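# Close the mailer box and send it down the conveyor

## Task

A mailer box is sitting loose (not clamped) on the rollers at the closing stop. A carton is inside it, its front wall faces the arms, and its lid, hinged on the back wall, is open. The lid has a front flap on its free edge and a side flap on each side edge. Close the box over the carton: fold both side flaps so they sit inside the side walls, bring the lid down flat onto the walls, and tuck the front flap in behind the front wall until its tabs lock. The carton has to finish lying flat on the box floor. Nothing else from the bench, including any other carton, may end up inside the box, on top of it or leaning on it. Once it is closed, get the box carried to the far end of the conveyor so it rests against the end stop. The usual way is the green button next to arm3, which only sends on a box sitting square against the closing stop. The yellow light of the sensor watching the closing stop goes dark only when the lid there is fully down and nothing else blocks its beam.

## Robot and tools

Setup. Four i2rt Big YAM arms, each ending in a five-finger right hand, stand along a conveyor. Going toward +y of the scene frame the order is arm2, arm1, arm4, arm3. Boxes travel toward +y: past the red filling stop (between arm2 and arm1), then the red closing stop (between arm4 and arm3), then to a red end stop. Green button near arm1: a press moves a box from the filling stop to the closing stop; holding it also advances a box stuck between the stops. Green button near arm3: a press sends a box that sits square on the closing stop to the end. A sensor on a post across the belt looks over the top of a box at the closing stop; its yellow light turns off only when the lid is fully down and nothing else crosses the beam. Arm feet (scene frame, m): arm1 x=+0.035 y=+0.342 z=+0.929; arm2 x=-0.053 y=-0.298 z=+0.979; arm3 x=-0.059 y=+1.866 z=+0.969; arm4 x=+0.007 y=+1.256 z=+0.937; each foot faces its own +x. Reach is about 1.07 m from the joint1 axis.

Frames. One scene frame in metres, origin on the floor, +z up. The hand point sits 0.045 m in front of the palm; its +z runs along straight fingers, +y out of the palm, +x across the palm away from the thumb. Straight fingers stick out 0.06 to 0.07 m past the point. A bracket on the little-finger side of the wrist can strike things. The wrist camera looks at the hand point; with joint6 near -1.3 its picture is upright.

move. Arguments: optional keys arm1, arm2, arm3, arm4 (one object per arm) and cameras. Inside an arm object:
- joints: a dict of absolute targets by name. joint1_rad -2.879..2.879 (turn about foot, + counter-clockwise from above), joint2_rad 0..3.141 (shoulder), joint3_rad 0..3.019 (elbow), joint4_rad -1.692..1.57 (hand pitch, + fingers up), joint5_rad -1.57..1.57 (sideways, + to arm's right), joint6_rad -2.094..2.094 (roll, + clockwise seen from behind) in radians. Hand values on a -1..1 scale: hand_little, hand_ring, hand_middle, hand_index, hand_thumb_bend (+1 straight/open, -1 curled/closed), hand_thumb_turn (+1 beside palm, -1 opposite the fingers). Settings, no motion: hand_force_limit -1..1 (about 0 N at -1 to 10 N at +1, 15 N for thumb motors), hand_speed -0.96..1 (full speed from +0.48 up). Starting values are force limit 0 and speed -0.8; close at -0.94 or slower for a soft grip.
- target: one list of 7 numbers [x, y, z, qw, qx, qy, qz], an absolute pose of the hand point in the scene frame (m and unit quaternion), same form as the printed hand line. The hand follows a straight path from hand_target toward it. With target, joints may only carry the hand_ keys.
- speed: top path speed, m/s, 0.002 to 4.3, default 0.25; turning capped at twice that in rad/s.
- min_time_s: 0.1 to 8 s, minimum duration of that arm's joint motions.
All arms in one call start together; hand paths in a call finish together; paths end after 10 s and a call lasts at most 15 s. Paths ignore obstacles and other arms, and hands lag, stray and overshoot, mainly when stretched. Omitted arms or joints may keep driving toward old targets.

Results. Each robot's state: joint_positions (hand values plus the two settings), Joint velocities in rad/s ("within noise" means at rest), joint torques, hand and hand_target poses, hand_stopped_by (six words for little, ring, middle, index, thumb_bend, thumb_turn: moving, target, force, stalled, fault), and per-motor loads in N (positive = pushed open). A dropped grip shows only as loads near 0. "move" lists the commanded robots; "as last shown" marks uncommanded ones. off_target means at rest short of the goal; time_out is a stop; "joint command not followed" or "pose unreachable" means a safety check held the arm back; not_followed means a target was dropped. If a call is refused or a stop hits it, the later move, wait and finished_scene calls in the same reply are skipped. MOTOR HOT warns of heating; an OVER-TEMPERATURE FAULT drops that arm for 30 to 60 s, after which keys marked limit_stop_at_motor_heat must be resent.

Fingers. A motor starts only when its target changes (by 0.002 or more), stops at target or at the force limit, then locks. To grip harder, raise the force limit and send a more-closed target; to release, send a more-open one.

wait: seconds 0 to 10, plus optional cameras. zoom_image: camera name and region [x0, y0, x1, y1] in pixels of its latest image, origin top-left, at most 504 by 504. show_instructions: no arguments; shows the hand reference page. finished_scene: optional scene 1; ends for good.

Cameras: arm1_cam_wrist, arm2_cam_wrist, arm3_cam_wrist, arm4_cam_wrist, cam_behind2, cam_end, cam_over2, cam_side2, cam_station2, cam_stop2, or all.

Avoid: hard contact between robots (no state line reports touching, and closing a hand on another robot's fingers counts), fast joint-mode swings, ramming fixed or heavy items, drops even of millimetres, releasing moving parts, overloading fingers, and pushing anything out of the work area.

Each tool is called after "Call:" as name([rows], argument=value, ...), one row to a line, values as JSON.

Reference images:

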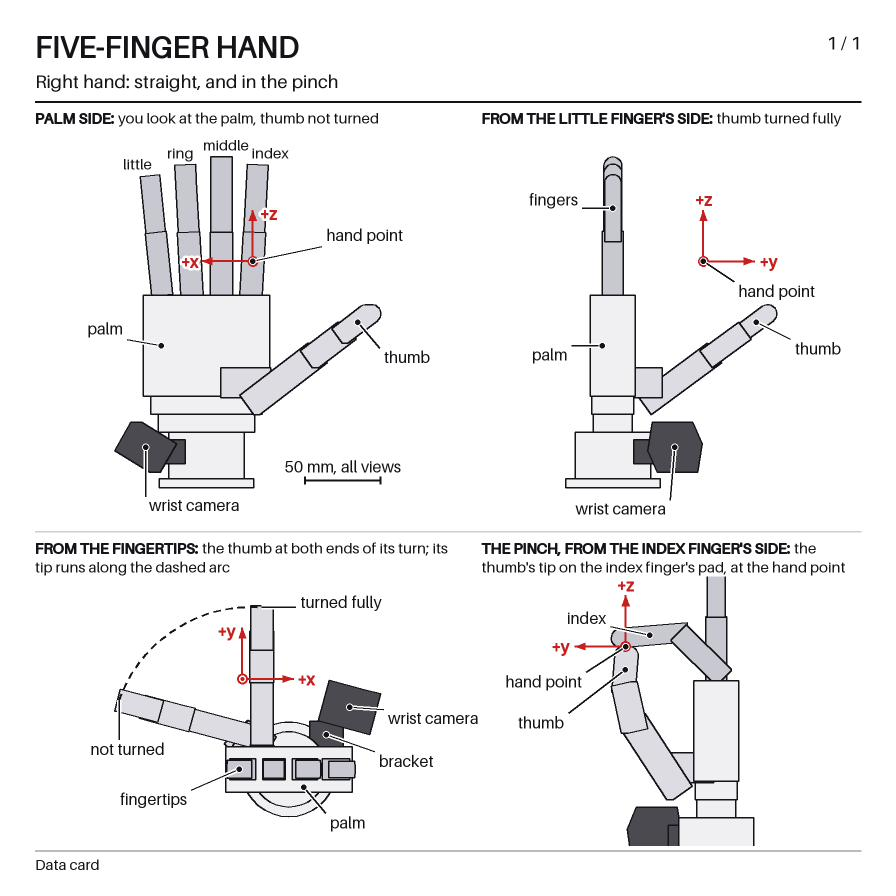

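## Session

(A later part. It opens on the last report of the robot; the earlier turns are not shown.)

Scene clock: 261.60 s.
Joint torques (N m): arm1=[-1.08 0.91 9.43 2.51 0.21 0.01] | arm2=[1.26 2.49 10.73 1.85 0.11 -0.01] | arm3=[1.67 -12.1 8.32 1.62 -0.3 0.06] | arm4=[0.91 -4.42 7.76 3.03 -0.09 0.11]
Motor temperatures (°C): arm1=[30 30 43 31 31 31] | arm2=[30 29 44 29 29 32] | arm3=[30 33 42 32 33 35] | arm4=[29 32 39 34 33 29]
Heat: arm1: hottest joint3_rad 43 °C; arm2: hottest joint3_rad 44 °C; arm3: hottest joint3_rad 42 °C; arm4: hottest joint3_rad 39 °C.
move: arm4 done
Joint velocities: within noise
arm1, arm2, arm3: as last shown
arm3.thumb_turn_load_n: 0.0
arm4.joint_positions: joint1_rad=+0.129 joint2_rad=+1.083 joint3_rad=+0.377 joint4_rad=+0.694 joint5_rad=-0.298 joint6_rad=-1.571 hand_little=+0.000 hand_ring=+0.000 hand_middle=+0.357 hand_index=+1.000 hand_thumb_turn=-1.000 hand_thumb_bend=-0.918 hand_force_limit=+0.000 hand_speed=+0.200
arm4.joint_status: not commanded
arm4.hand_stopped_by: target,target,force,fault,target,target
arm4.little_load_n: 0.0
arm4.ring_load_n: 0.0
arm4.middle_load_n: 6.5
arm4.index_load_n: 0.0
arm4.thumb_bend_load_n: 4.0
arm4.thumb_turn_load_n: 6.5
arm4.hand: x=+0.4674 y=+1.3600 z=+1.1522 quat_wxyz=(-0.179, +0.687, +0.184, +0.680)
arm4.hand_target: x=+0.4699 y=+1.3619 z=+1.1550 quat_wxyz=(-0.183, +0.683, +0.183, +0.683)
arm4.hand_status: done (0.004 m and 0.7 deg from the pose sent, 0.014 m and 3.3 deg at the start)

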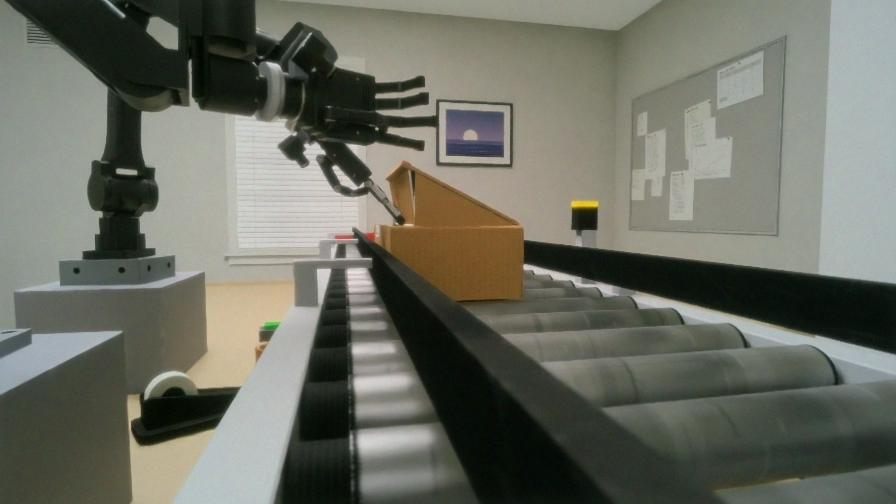

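Call:
move(arm4={"target": [0.458, 1.360, 1.115, -0.183, 0.683, 0.183, 0.683], "speed": 0.08}, cameras=["cam_side2"])

Call:
zoom_image(camera="cam_side2", region=[300, 80, 500, 240])

Scene clock: 263.00 s.
Joint torques (N m): arm1=[-1.03 0.91 9.43 2.51 0.21 0] | arm2=[1.32 2.32 10.7 1.87 0.11 0] | arm3=[1.73 -12.63 8.4 1.63 -0.35 0.05] | arm4=[1.49 -4.42 5.67 2.13 0.06 0.13]
Motor temperatures (°C): arm1=[30 30 43 31 31 31] | arm2=[30 29 44 29 29 32] | arm3=[30 33 42 32 33 35] | arm4=[29 32 39 34 33 29]
Heat: arm1: hottest joint3_rad 43 °C; arm2: hottest joint3_rad 44 °C; arm3: hottest joint3_rad 42 °C; arm4: hottest joint3_rad 39 °C.
move: arm4 off_target
Joint velocities: within noise
arm1.joint_positions: joint1_rad=-0.032 joint2_rad=+0.646 joint3_rad=+1.328 joint4_rad=-1.360 joint5_rad=+0.140 joint6_rad=-1.156 hand_little=+1.000 hand_ring=+1.000 hand_middle=+1.000 hand_index=+1.000 hand_thumb_turn=+1.000 hand_thumb_bend=+1.000 hand_force_limit=+0.000 hand_speed=-0.800
arm1.joint_status: not commanded
arm1.hand_stopped_by: target,target,target,target,target,target
arm1.little_load_n: 0.0
arm1.ring_load_n: 0.0
arm1.middle_load_n: 0.0
arm1.index_load_n: 0.0
arm1.thumb_bend_load_n: 0.0
arm1.thumb_turn_load_n: 0.0
arm1.hand: x=+0.2644 y=+0.2774 z=+1.3774 quat_wxyz=(-0.035, +0.878, -0.203, +0.433)
arm1.hand_target: x=+0.2642 y=+0.2774 z=+1.3850 quat_wxyz=(-0.037, +0.874, -0.203, +0.441)
arm1.hand_status: not commanded
arm2.joint_positions: joint1_rad=+0.199 joint2_rad=+0.614 joint3_rad=+1.377 joint4_rad=-1.233 joint5_rad=+0.174 joint6_rad=-1.171 hand_little=+1.000 hand_ring=+1.000 hand_middle=+1.000 hand_index=+1.000 hand_thumb_turn=+1.000 hand_thumb_bend=+1.000 hand_force_limit=+0.000 hand_speed=-0.800
arm2.joint_status: not commanded
arm2.hand_stopped_by: target,target,target,target,target,target
arm2.little_load_n: 0.0
arm2.ring_load_n: 0.0
arm2.middle_load_n: 0.0
arm2.index_load_n: 0.0
arm2.thumb_bend_load_n: 0.0
arm2.thumb_turn_load_n: 0.0
arm2.hand: x=+0.1875 y=-0.3622 z=+1.4826 quat_wxyz=(-0.044, +0.830, -0.192, +0.522)
arm2.hand_target: x=+0.1862 y=-0.3623 z=+1.4936 quat_wxyz=(-0.047, +0.823, -0.191, +0.533)
arm2.hand_status: not commanded
arm3: as last shown
arm3.joint_positions: joint1_rad=-0.643 joint2_rad=+1.691 joint3_rad=+1.209 joint4_rad=-0.491 joint5_rad=-0.514 joint6_rad=-0.599 hand_little=+1.000 hand_ring=+1.000 hand_middle=+1.000 hand_index=+1.000 hand_thumb_turn=-1.000 hand_thumb_bend=-0.919 hand_force_limit=+0.000 hand_speed=+0.200
arm3.little_load_n: -0.5
arm3.ring_load_n: -0.5
arm3.thumb_turn_load_n: 0.5
arm3.hand: x=+0.4037 y=+1.5440 z=+1.0538 quat_wxyz=(-0.267, +0.656, -0.655, +0.264)
arm3.hand_target: x=+0.4129 y=+1.5442 z=+1.0561 quat_wxyz=(-0.271, +0.653, -0.653, +0.271)
arm4.joint_positions: joint1_rad=+0.129 joint2_rad=+1.177 joint3_rad=+0.316 joint4_rad=+0.892 joint5_rad=-0.298 joint6_rad=-1.571 hand_little=+0.000 hand_ring=+0.000 hand_middle=+0.357 hand_index=+1.000 hand_thumb_turn=-1.000 hand_thumb_bend=-0.918 hand_force_limit=+0.000 hand_speed=+0.200
arm4.joint_status: not commanded
arm4.hand_stopped_by: target,target,force,fault,target,target
arm4.little_load_n: 0.0
arm4.ring_load_n: 0.0
arm4.middle_load_n: 6.5
arm4.index_load_n: 0.0
arm4.thumb_bend_load_n: 4.0
arm4.thumb_turn_load_n: 7.0
arm4.hand: x=+0.4619 y=+1.3586 z=+1.1314 quat_wxyz=(-0.179, +0.672, +0.184, +0.695)
arm4.hand_target: x=+0.4577 y=+1.3598 z=+1.1152 quat_wxyz=(-0.183, +0.683, +0.183, +0.683)
arm4.hand_status: off_target (0.017 m and 1.9 deg from the pose sent, 0.038 m and 0.7 deg at the start)

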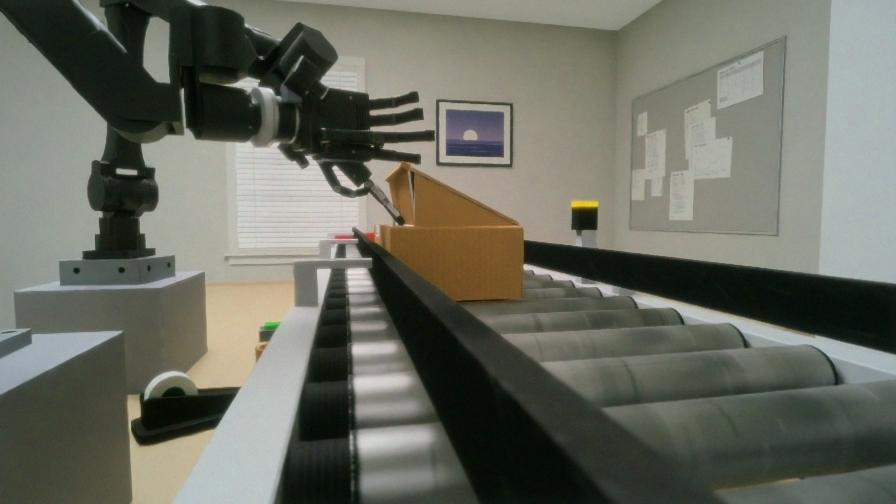

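Scaled by 2.520 from the camera's image (finer frame: 1280x720).

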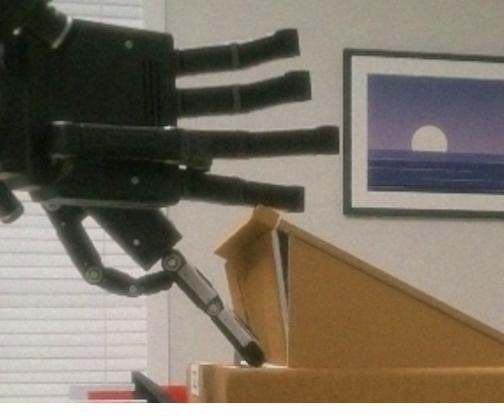

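Call:
move(arm3={"target": [0.3920, 1.5442, 1.0500, 0.2706, -0.6533, 0.6533, -0.2706], "speed": 0.05}, arm4={"target": [0.458, 1.360, 1.110, -0.183, 0.683, 0.183, 0.683], "speed": 0.05}, cameras=["cam_side2","cam_over2","cam_station2"])

Call:
zoom_image(camera="cam_side2", region=[300, 80, 500, 240])

Call:
zoom_image(camera="cam_over2", region=[370, 180, 620, 300])

Scene clock: 264.40 s.
Joint torques (N m): arm1=[-1.03 0.97 9.43 2.52 0.21 0.01] | arm2=[1.2 2.43 10.7 1.8 0.12 -0.01] | arm3=[0.32 -13.8 6.79 1.31 -0.5 -0.24] | arm4=[1.49 -3.66 5.6 2.5 0.03 0.11]
Motor temperatures (°C): arm1=[30 30 43 31 31 31] | arm2=[30 29 44 29 29 32] | arm3=[30 33 42 32 33 35] | arm4=[29 32 39 34 33 29]
Heat: arm1: hottest joint3_rad 43 °C; arm2: hottest joint3_rad 44 °C; arm3: hottest joint3_rad 42 °C; arm4: hottest joint3_rad 39 °C.
move: arm3 done; arm4 off_target
Joint velocities: within noise
arm1, arm2: as last shown
arm3.joint_positions: joint1_rad=-0.657 joint2_rad=+1.686 joint3_rad=+1.175 joint4_rad=-0.472 joint5_rad=-0.526 joint6_rad=-0.599 hand_little=+1.000 hand_ring=+1.000 hand_middle=+1.000 hand_index=+1.000 hand_thumb_turn=-1.000 hand_thumb_bend=-0.919 hand_force_limit=+0.000 hand_speed=+0.200
arm3.joint_status: not commanded
arm3.hand_stopped_by: target,target,target,target,target,target
arm3.little_load_n: 0.0
arm3.ring_load_n: 0.0
arm3.middle_load_n: 0.0
arm3.index_load_n: 0.0
arm3.thumb_bend_load_n: 2.0
arm3.thumb_turn_load_n: 0.0
arm3.hand: x=+0.3934 y=+1.5463 z=+1.0442 quat_wxyz=(-0.271, +0.651, -0.659, +0.260)
arm3.hand_target: x=+0.3921 y=+1.5442 z=+1.0501 quat_wxyz=(-0.270, +0.653, -0.653, +0.271)
arm3.hand_status: done (0.006 m and 1.4 deg from the pose sent, 0.012 m and 0.9 deg at the start)
arm4.joint_positions: joint1_rad=+0.129 joint2_rad=+1.201 joint3_rad=+0.307 joint4_rad=+0.920 joint5_rad=-0.298 joint6_rad=-1.571 hand_little=+0.000 hand_ring=+0.000 hand_middle=+0.357 hand_index=+1.000 hand_thumb_turn=-1.000 hand_thumb_bend=-0.918 hand_force_limit=+0.000 hand_speed=+0.200
arm4.joint_status: not commanded
arm4.hand_stopped_by: target,target,force,fault,target,target
arm4.little_load_n: 0.0
arm4.ring_load_n: 0.0
arm4.middle_load_n: 6.5
arm4.index_load_n: 0.5
arm4.thumb_bend_load_n: 4.0
arm4.thumb_turn_load_n: 6.5
arm4.hand: x=+0.4612 y=+1.3584 z=+1.1239 quat_wxyz=(-0.179, +0.674, +0.184, +0.693)
arm4.hand_target: x=+0.4578 y=+1.3599 z=+1.1103 quat_wxyz=(-0.183, +0.683, +0.183, +0.683)
arm4.hand_status: off_target (0.014 m and 1.6 deg from the pose sent, 0.022 m and 1.9 deg at the start)
pictures: cam_over2, cam_side2, cam_station2

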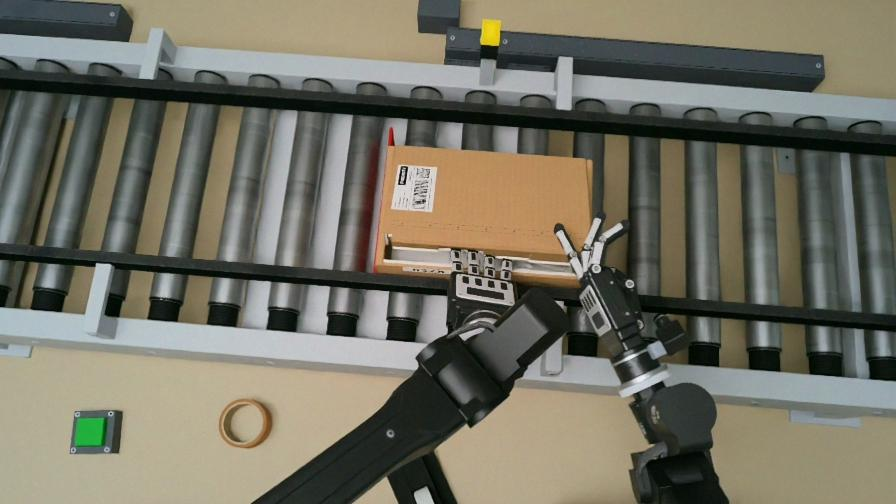

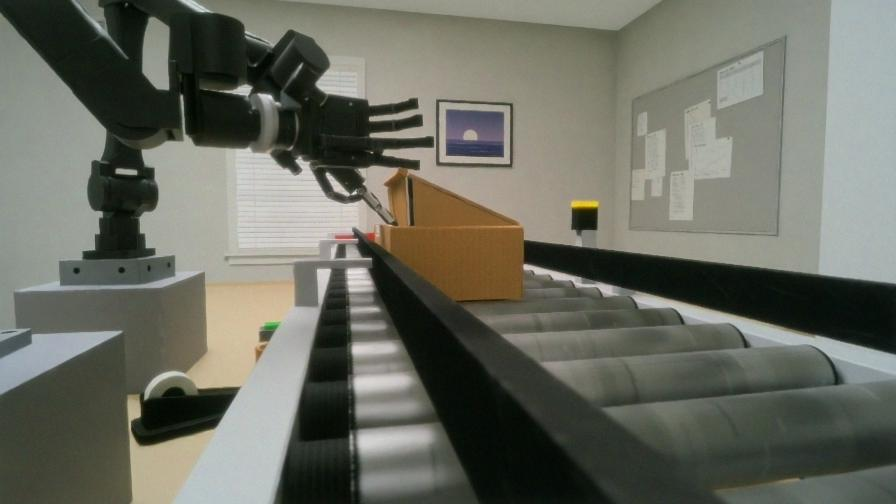

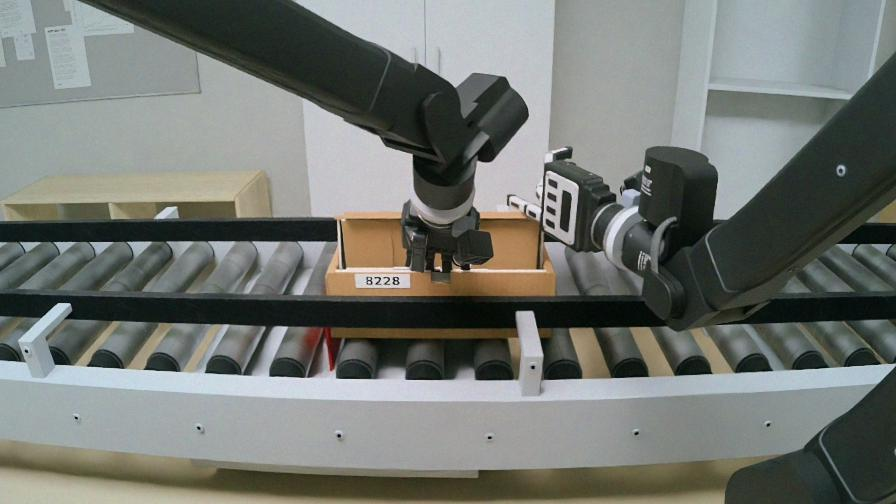

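Scaled by 2.520 from the camera's image (finer frame: 1280x720).

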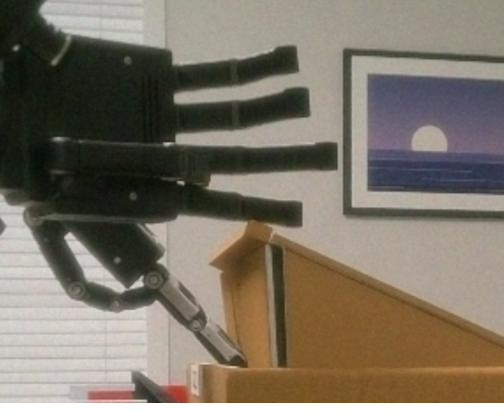

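Scaled by 2.016 from the camera's image (finer frame: 1280x720).

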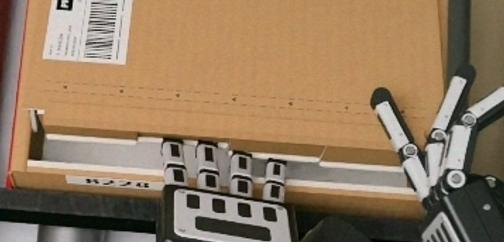

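Call:
move(arm3={"target": [0.3350, 1.5500, 1.0980, 0.2706, -0.6533, 0.6533, -0.2706], "speed": 0.08}, cameras=["cam_side2","cam_over2","cam_station2"])

Call:
zoom_image(camera="cam_side2", region=[300, 80, 500, 240])

Call:
zoom_image(camera="cam_over2", region=[370, 180, 620, 300])

Scene clock: 266.30 s.
Joint torques (N m): arm1=[-1.03 0.91 9.43 2.52 0.21 0] | arm2=[1.44 2.14 10.7 2 0.11 -0.01] | arm3=[0.44 -12.1 7.41 0.61 -0.51 -0.31] | arm4=[1.79 -3.84 5.76 2.55 0.07 0.16]
Motor temperatures (°C): arm1=[30 30 43 31 31 31] | arm2=[30 29 44 29 29 32] | arm3=[30 33 42 32 33 35] | arm4=[29 32 39 34 33 29]
Heat: arm1: hottest joint3_rad 43 °C; arm2: hottest joint3_rad 44 °C; arm3: hottest joint3_rad 42 °C; arm4: hottest joint3_rad 39 °C.
move: arm3 done
Joint velocities: within noise
arm1, arm2, arm4: as last shown
arm3.joint_positions: joint1_rad=-0.733 joint2_rad=+1.531 joint3_rad=+1.127 joint4_rad=-0.602 joint5_rad=-0.570 joint6_rad=-0.670 hand_little=+1.000 hand_ring=+1.000 hand_middle=+1.000 hand_index=+1.000 hand_thumb_turn=-1.000 hand_thumb_bend=-0.919 hand_force_limit=+0.000 hand_speed=+0.200
arm3.joint_status: not commanded
arm3.hand_stopped_by: target,target,target,target,target,target
arm3.little_load_n: 0.0
arm3.ring_load_n: 0.0
arm3.middle_load_n: 0.0
arm3.index_load_n: 0.0
arm3.thumb_bend_load_n: 2.0
arm3.thumb_turn_load_n: 0.5
arm3.hand: x=+0.3402 y=+1.5506 z=+1.0936 quat_wxyz=(-0.273, +0.650, -0.657, +0.266)
arm3.hand_target: x=+0.3351 y=+1.5499 z=+1.0979 quat_wxyz=(-0.270, +0.653, -0.653, +0.271)
arm3.hand_status: done (0.007 m and 0.8 deg from the pose sent, 0.079 m and 1.5 deg at the start)
arm4.index_load_n: 0.0
pictures: cam_over2, cam_side2, cam_station2

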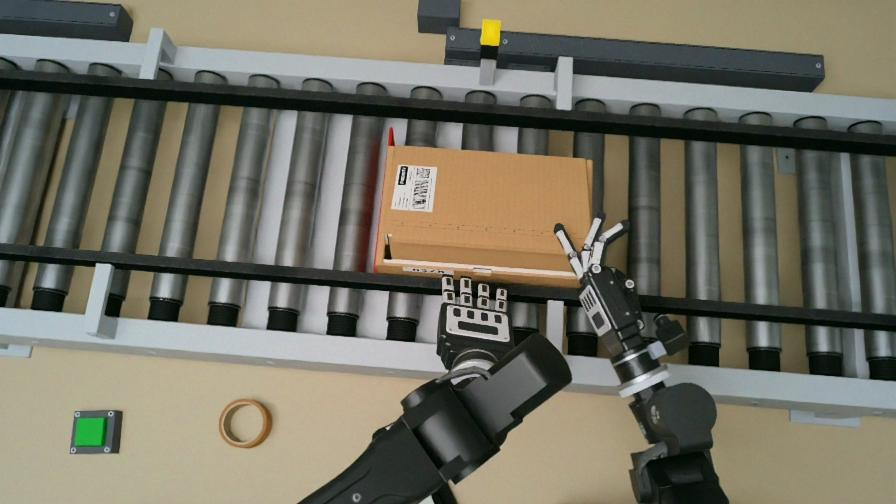

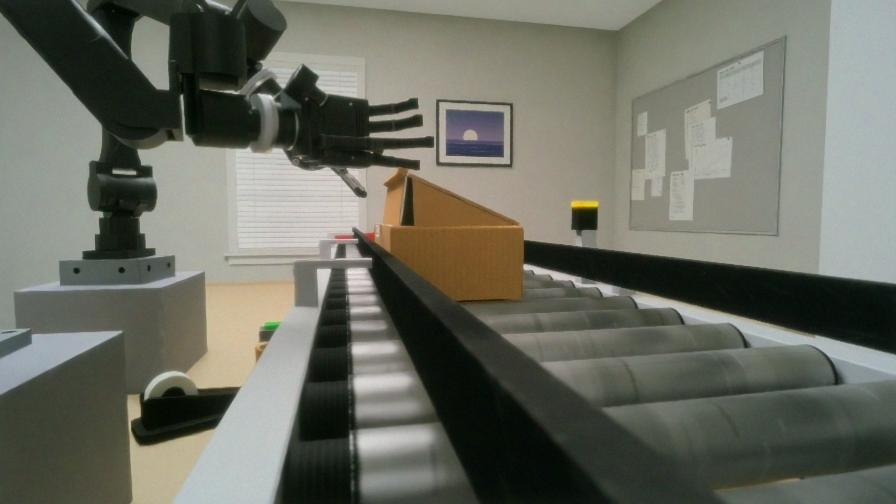

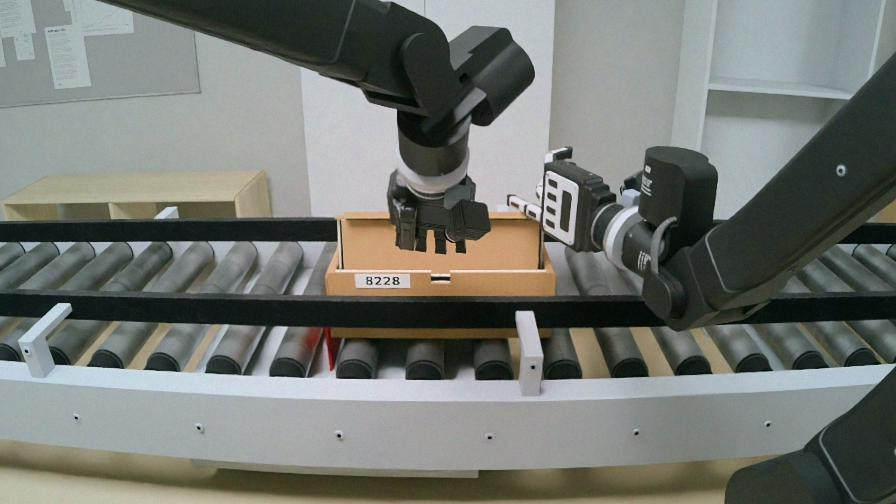

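Scaled by 2.520 from the camera's image (finer frame: 1280x720).

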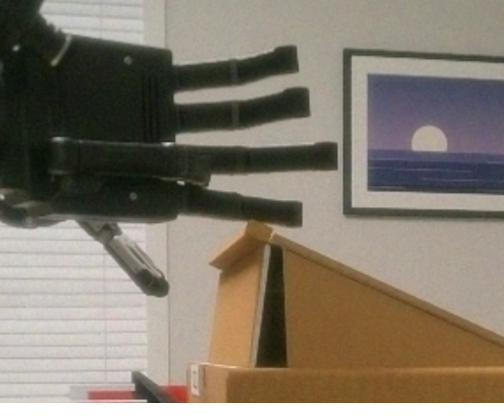

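Scaled by 2.016 from the camera's image (finer frame: 1280x720).

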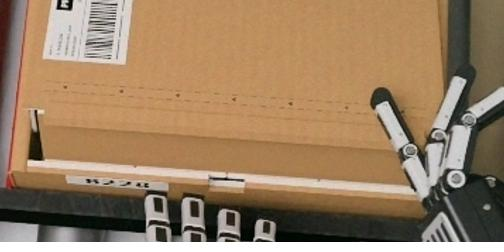

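Call:
zoom_image(camera="cam_station2", region=[320, 200, 570, 300])

Call:
zoom_image(camera="cam_over2", region=[370, 220, 480, 290])

Call:
zoom_image(camera="cam_over2", region=[480, 220, 590, 290])

Scaled by 2.016 from the camera's image (finer frame: 1280x720).

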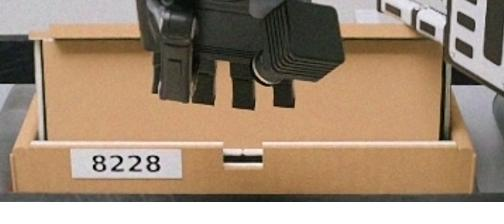

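Scaled by 4.582 from the camera's image (finer frame: 1280x720).

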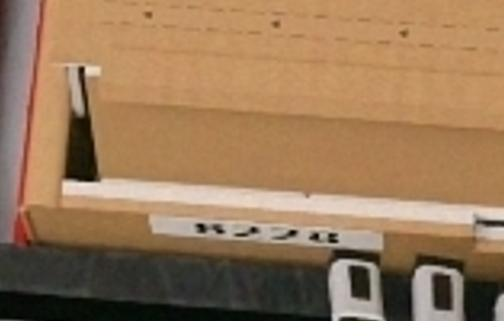

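Scaled by 4.582 from the camera's image (finer frame: 1280x720).

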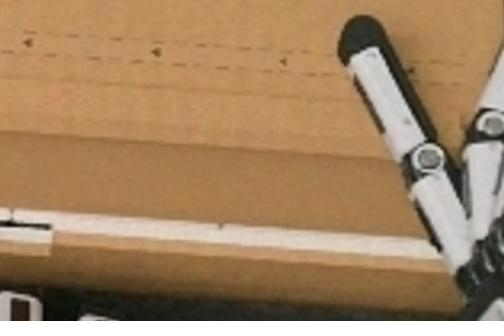

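Call:
zoom_image(camera="cam_over2", region=[470, 250, 510, 280])

Call:
zoom_image(camera="cam_station2", region=[420, 260, 470, 295])

Call:
zoom_image(camera="cam_over2", region=[510, 255, 550, 285])

Scaled by 12.600 from the camera's image (finer frame: 1280x720).

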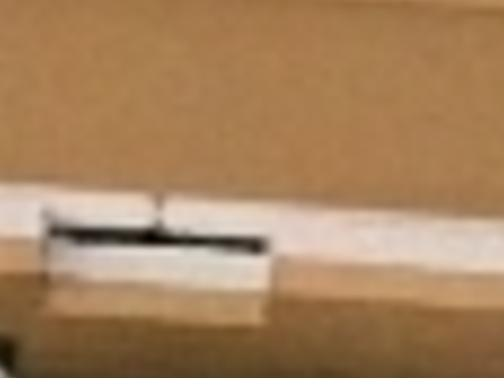

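Scaled by 10.080 from the camera's image (finer frame: 1280x720).

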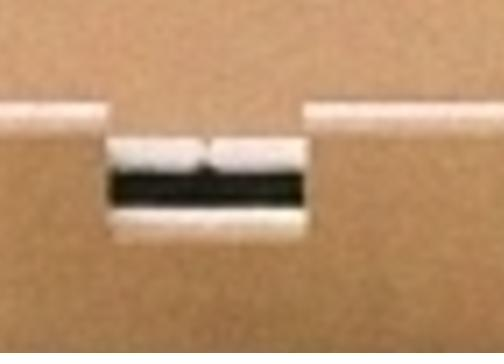

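Scaled by 12.600 from the camera's image (finer frame: 1280x720).

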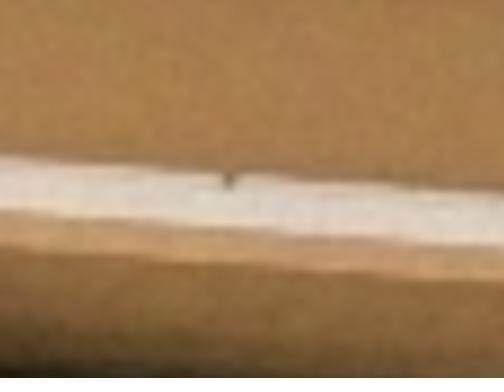

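Call:
move(arm3={"target": [0.3350, 1.5900, 1.1900, 0.2706, -0.6533, 0.6533, -0.2706], "speed": 0.15})

Call:
move(arm3={"target": [0.3950, 1.5900, 1.1800, 0.2706, -0.6533, 0.6533, -0.2706], "speed": 0.12}, cameras=["cam_side2","cam_over2","cam_station2"])

Call:
zoom_image(camera="cam_side2", region=[300, 80, 500, 240])

Scene clock: 270.17 s.
Joint torques (N m): arm1=[-1.08 0.91 9.43 2.52 0.21 0] | arm2=[1.44 2.2 10.82 1.92 0.12 -0.02] | arm3=[1.38 -10.05 12.72 0.51 -0.35 0.06] | arm4=[0.5 -3.96 5.75 2.44 0.07 0.17]
Motor temperatures (°C): arm1=[30 30 43 31 31 31] | arm2=[30 29 44 29 29 32] | arm3=[30 33 42 32 33 35] | arm4=[29 32 39 34 33 29]
Heat: arm1: hottest joint3_rad 43 °C; arm2: hottest joint3_rad 44 °C; arm3: hottest joint3_rad 42 °C; arm4: hottest joint3_rad 39 °C.
move: arm3 off_target
Joint velocities: within noise
arm1, arm2, arm4: as last shown
arm3.joint_positions: joint1_rad=-0.690 joint2_rad=+1.377 joint3_rad=+1.163 joint4_rad=-0.813 joint5_rad=-0.543 joint6_rad=-0.644 hand_little=+1.000 hand_ring=+1.000 hand_middle=+1.000 hand_index=+1.000 hand_thumb_turn=-1.000 hand_thumb_bend=-0.919 hand_force_limit=+0.000 hand_speed=+0.200
arm3.joint_status: not commanded
arm3.hand_stopped_by: target,target,target,target,target,target
arm3.little_load_n: 0.0
arm3.ring_load_n: 0.0
arm3.middle_load_n: 0.0
arm3.index_load_n: 0.5
arm3.thumb_bend_load_n: 2.0
arm3.thumb_turn_load_n: 0.0
arm3.hand: x=+0.3225 y=+1.5970 z=+1.1628 quat_wxyz=(-0.269, +0.656, -0.660, +0.249)
arm3.hand_target: x=+0.3342 y=+1.5908 z=+1.1900 quat_wxyz=(-0.271, +0.653, -0.653, +0.271)
arm3.hand_status: off_target (0.031 m and 2.6 deg from the pose sent, 0.104 m and 0.8 deg at the start)
arm4.middle_load_n: 6.0
pictures: none

Scene clock: 271.50 s.
Joint torques (N m): arm1=[-1.03 0.79 9.43 2.51 0.21 0] | arm2=[1.32 2.02 10.69 1.94 0.11 -0.01] | arm3=[1.26 -10.58 12.82 1.44 -0.31 0.06] | arm4=[1.61 -3.84 5.64 2.43 0.06 0.05]
Motor temperatures (°C): arm1=[30 30 43 31 31 31] | arm2=[30 29 44 29 29 32] | arm3=[30 33 42 32 33 35] | arm4=[29 32 39 34 33 29]
Heat: arm1: hottest joint3_rad 43 °C; arm2: hottest joint3_rad 44 °C; arm3: hottest joint3_rad 42 °C; arm4: hottest joint3_rad 39 °C.
move: arm3 off_target
Joint velocities: within noise
arm1, arm2, arm4: as last shown
arm3.joint_positions: joint1_rad=-0.598 joint2_rad=+1.476 joint3_rad=+1.244 joint4_rad=-0.768 joint5_rad=-0.491 joint6_rad=-0.560 hand_little=+1.000 hand_ring=+1.000 hand_middle=+1.000 hand_index=+1.000 hand_thumb_turn=-1.000 hand_thumb_bend=-0.919 hand_force_limit=+0.000 hand_speed=+0.200
arm3.joint_status: not commanded
arm3.hand_stopped_by: target,target,target,target,target,target
arm3.little_load_n: 0.0
arm3.ring_load_n: 0.0
arm3.middle_load_n: 0.0
arm3.index_load_n: 0.0
arm3.thumb_bend_load_n: 2.0
arm3.thumb_turn_load_n: 0.0
arm3.hand: x=+0.3756 y=+1.6014 z=+1.1546 quat_wxyz=(-0.267, +0.657, -0.662, +0.242)
arm3.hand_target: x=+0.3936 y=+1.5911 z=+1.1805 quat_wxyz=(-0.271, +0.653, -0.653, +0.271)
arm3.hand_status: off_target (0.034 m and 3.5 deg from the pose sent, 0.075 m and 2.6 deg at the start)
pictures: cam_over2, cam_side2, cam_station2

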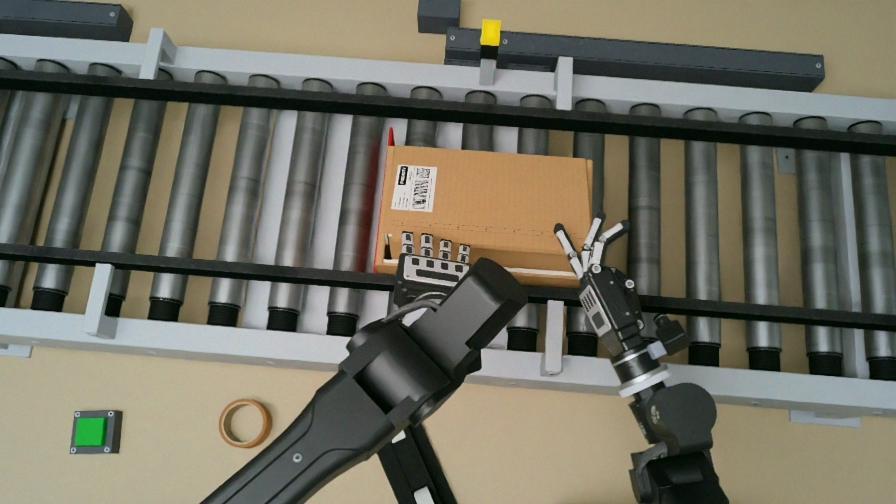

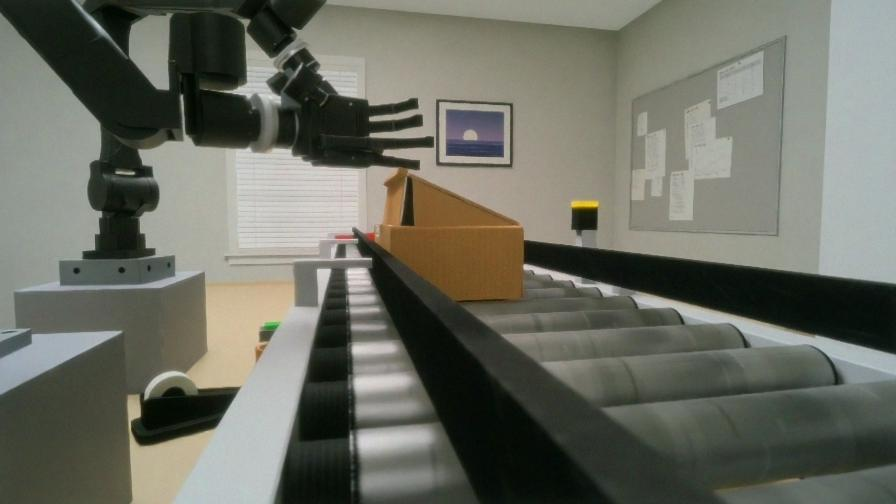

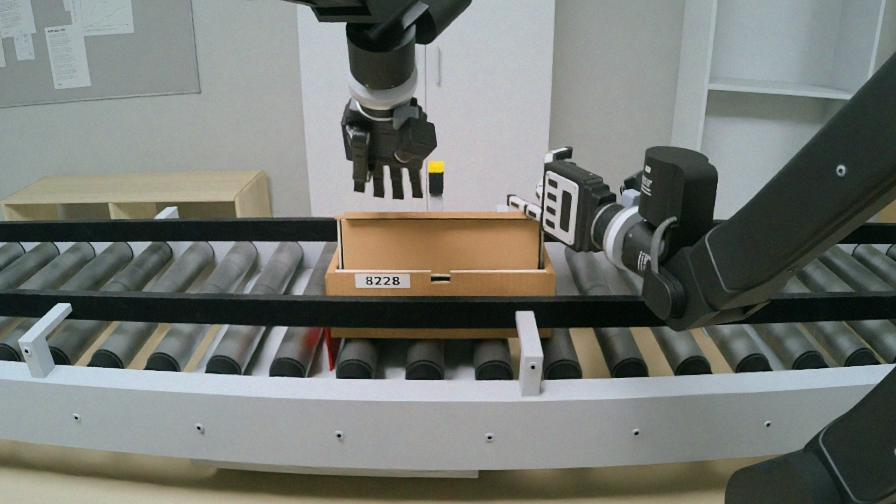

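Scaled by 2.520 from the camera's image (finer frame: 1280x720).

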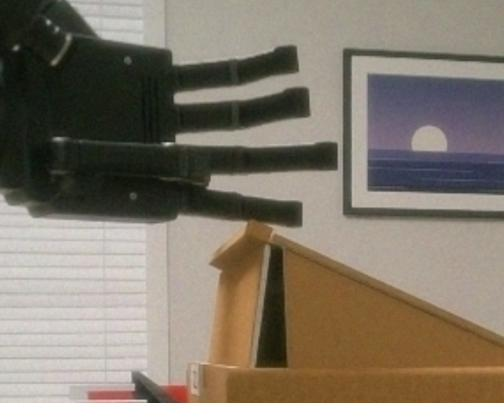

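Call:
move(arm3={"target": [0.3900, 1.5900, 1.1250, 0.2706, -0.6533, 0.6533, -0.2706], "speed": 0.12}, cameras=["cam_side2","cam_station2"])

Call:
zoom_image(camera="cam_station2", region=[320, 120, 570, 300])

Scene clock: 272.93 s.
Joint torques (N m): arm1=[-1.03 0.91 9.43 2.51 0.21 0] | arm2=[1.38 2.43 10.71 1.88 0.1 0] | arm3=[0.62 -10.75 7.8 1.54 -0.29 -0.01] | arm4=[1.61 -3.84 5.86 2.7 0.05 0.11]
Motor temperatures (°C): arm1=[30 30 43 31 31 31] | arm2=[30 29 44 29 29 32] | arm3=[30 33 42 32 33 35] | arm4=[29 32 39 34 33 29]
Heat: arm1: hottest joint3_rad 43 °C; arm2: hottest joint3_rad 44 °C; arm3: hottest joint3_rad 42 °C; arm4: hottest joint3_rad 39 °C.
move: arm3 done
Joint velocities: within noise
arm1, arm2, arm4: as last shown
arm3.joint_positions: joint1_rad=-0.598 joint2_rad=+1.504 joint3_rad=+1.187 joint4_rad=-0.625 joint5_rad=-0.493 joint6_rad=-0.559 hand_little=+1.000 hand_ring=+1.000 hand_middle=+1.000 hand_index=+1.000 hand_thumb_turn=-1.000 hand_thumb_bend=-0.919 hand_force_limit=+0.000 hand_speed=+0.200
arm3.joint_status: not commanded
arm3.hand_stopped_by: target,target,target,target,target,target
arm3.little_load_n: 0.0
arm3.ring_load_n: 0.0
arm3.middle_load_n: 0.0
arm3.index_load_n: 0.0
arm3.thumb_bend_load_n: 2.0
arm3.thumb_turn_load_n: 0.0
arm3.hand: x=+0.3879 y=+1.5908 z=+1.1277 quat_wxyz=(-0.270, +0.657, -0.651, +0.269)
arm3.hand_target: x=+0.3900 y=+1.5901 z=+1.1251 quat_wxyz=(-0.271, +0.653, -0.653, +0.271)
arm3.hand_status: done (0.004 m and 0.5 deg from the pose sent, 0.035 m and 3.5 deg at the start)
arm4.joint_positions: joint1_rad=+0.129 joint2_rad=+1.206 joint3_rad=+0.304 joint4_rad=+0.920 joint5_rad=-0.298 joint6_rad=-1.571 hand_little=+0.000 hand_ring=+0.000 hand_middle=+0.357 hand_index=+1.000 hand_thumb_turn=-1.000 hand_thumb_bend=-0.918 hand_force_limit=+0.000 hand_speed=+0.200
arm4.middle_load_n: 6.5
arm4.thumb_turn_load_n: 7.0
arm4.hand: x=+0.4606 y=+1.3583 z=+1.1204 quat_wxyz=(-0.179, +0.676, +0.184, +0.690)
arm4.hand_target: x=+0.4577 y=+1.3599 z=+1.1100 quat_wxyz=(-0.183, +0.683, +0.183, +0.683)

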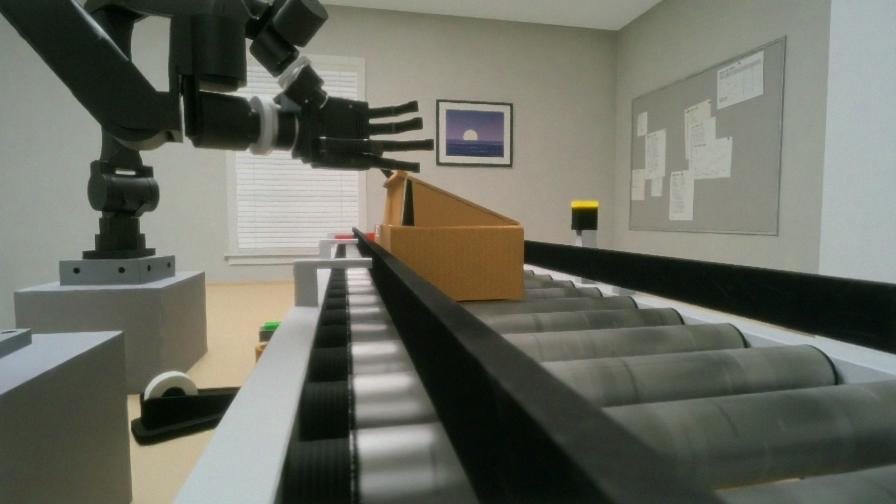

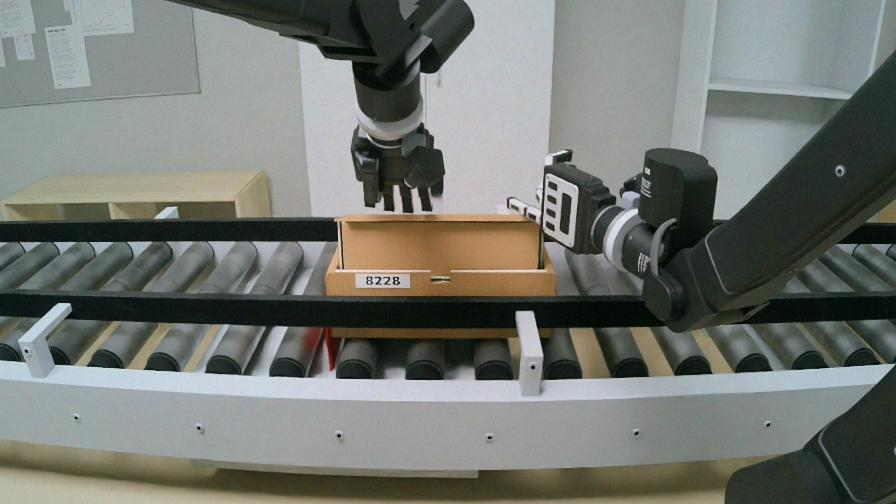

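Scaled by 2.016 from the camera's image (finer frame: 1280x720).

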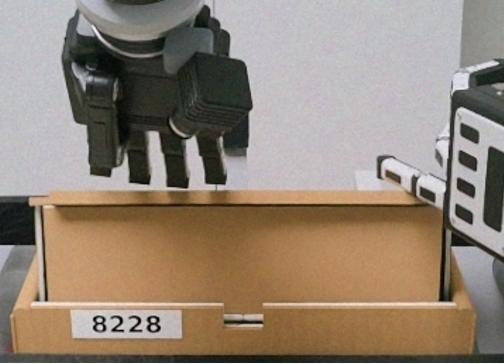

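Call:
move(arm3={"target": [0.3850, 1.5900, 1.1000, 0.2706, -0.6533, 0.6533, -0.2706], "speed": 0.05}, arm4={"target": [0.455, 1.360, 1.090, -0.183, 0.683, 0.183, 0.683], "speed": 0.05}, cameras=["cam_side2","cam_station2","cam_over2"])

Call:
zoom_image(camera="cam_side2", region=[300, 80, 500, 240])

Call:
zoom_image(camera="cam_station2", region=[320, 160, 570, 300])

Call:
zoom_image(camera="cam_over2", region=[370, 180, 620, 300])

Scene clock: 274.33 s.
Joint torques (N m): arm1=[-1.03 0.85 9.42 2.51 0.21 0] | arm2=[1.44 2.08 10.71 1.88 0.12 0] | arm3=[0.38 -10.4 7.57 1.48 -0.44 -0.08] | arm4=[1.85 -4.07 4.89 2.45 0.17 0.16]
Motor temperatures (°C): arm1=[30 30 43 31 31 31] | arm2=[30 29 44 29 29 32] | arm3=[30 33 42 32 33 35] | arm4=[29 32 39 34 33 29]
Heat: arm1: hottest joint3_rad 43 °C; arm2: hottest joint3_rad 44 °C; arm3: hottest joint3_rad 42 °C; arm4: hottest joint3_rad 39 °C.
move: arm3 done; arm4 off_target
Joint velocities: within noise
arm1, arm2: as last shown
arm1.little_load_n: -0.5
arm2.thumb_bend_load_n: 0.5
arm3.joint_positions: joint1_rad=-0.598 joint2_rad=+1.515 joint3_rad=+1.134 joint4_rad=-0.559 joint5_rad=-0.494 joint6_rad=-0.559 hand_little=+1.000 hand_ring=+1.000 hand_middle=+1.000 hand_index=+1.000 hand_thumb_turn=-1.000 hand_thumb_bend=-0.919 hand_force_limit=+0.000 hand_speed=+0.200
arm3.joint_status: not commanded
arm3.hand_stopped_by: target,target,target,target,target,target
arm3.little_load_n: -0.5
arm3.ring_load_n: 0.0
arm3.middle_load_n: 0.0
arm3.index_load_n: 0.5
arm3.thumb_bend_load_n: 2.0
arm3.thumb_turn_load_n: 0.0
arm3.hand: x=+0.3851 y=+1.5931 z=+1.1043 quat_wxyz=(-0.270, +0.657, -0.651, +0.269)
arm3.hand_target: x=+0.3850 y=+1.5901 z=+1.1001 quat_wxyz=(-0.271, +0.653, -0.653, +0.271)
arm3.hand_status: done (0.005 m and 0.5 deg from the pose sent, 0.028 m and 0.5 deg at the start)
arm4.joint_positions: joint1_rad=+0.130 joint2_rad=+1.290 joint3_rad=+0.279 joint4_rad=+1.034 joint5_rad=-0.298 joint6_rad=-1.571 hand_little=+0.000 hand_ring=+0.000 hand_middle=+0.357 hand_index=+1.000 hand_thumb_turn=-1.000 hand_thumb_bend=-0.918 hand_force_limit=+0.000 hand_speed=+0.200
arm4.joint_status: not commanded
arm4.hand_stopped_by: target,target,force,fault,target,target
arm4.little_load_n: 0.0
arm4.ring_load_n: 0.0
arm4.middle_load_n: 6.0
arm4.index_load_n: 0.0
arm4.thumb_bend_load_n: 4.0
arm4.thumb_turn_load_n: 6.5
arm4.hand: x=+0.4586 y=+1.3584 z=+1.1026 quat_wxyz=(-0.179, +0.674, +0.185, +0.692)
arm4.hand_target: x=+0.4547 y=+1.3599 z=+1.0901 quat_wxyz=(-0.183, +0.683, +0.183, +0.683)
arm4.hand_status: off_target (0.013 m and 1.5 deg from the pose sent, 0.031 m and 1.3 deg at the start)
pictures: cam_over2, cam_side2, cam_station2

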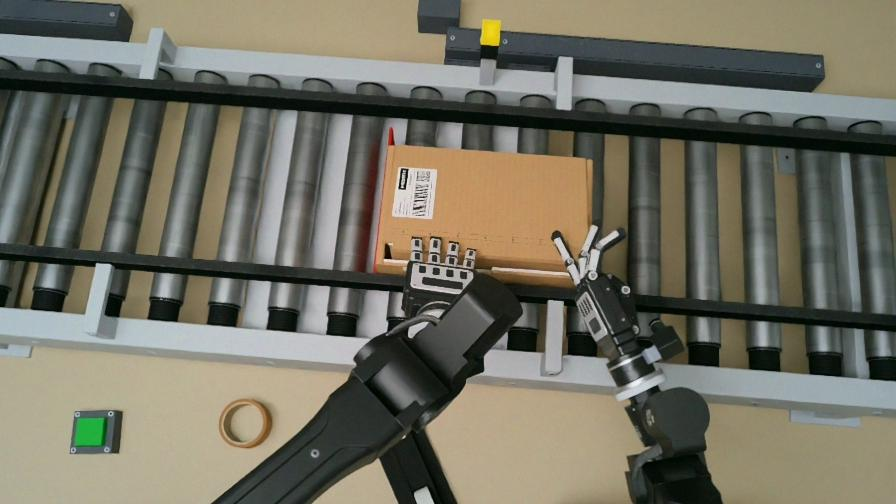

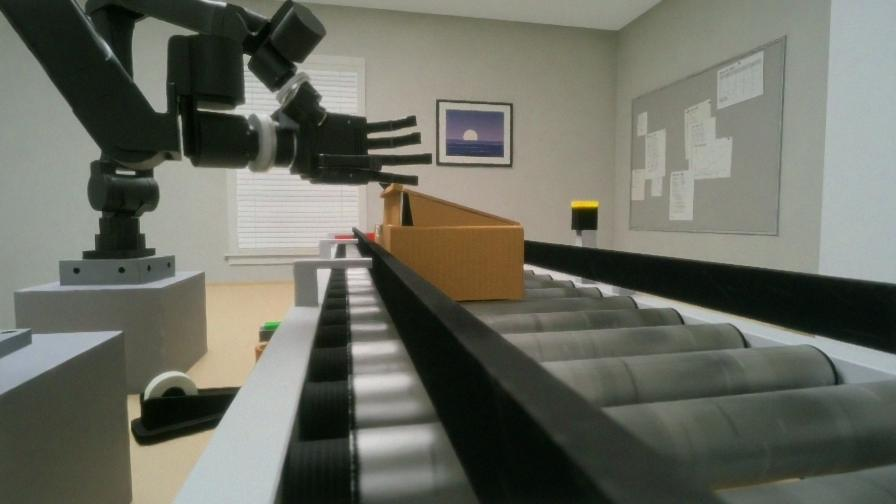

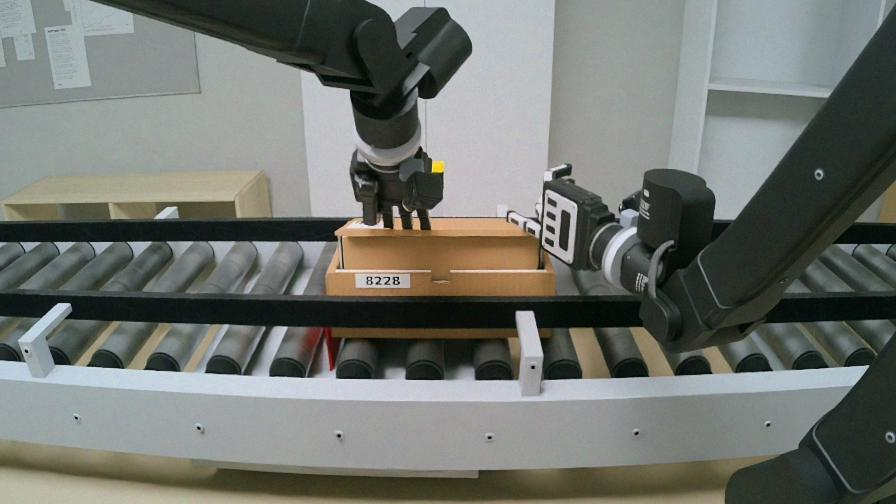

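Scaled by 2.520 from the camera's image (finer frame: 1280x720).

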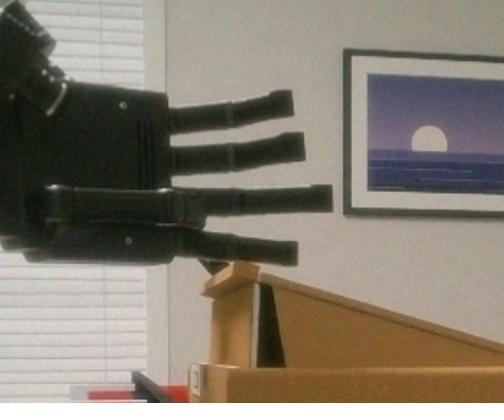

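Scaled by 2.016 from the camera's image (finer frame: 1280x720).

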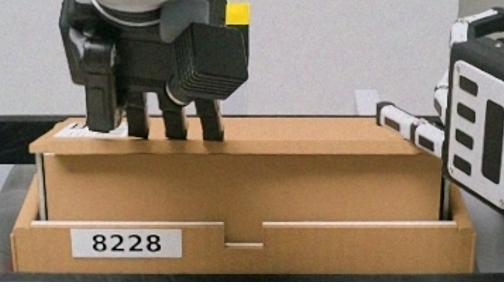

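Scaled by 2.016 from the camera's image (finer frame: 1280x720).

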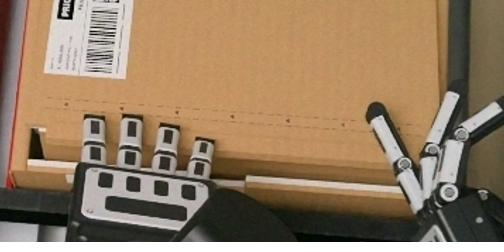

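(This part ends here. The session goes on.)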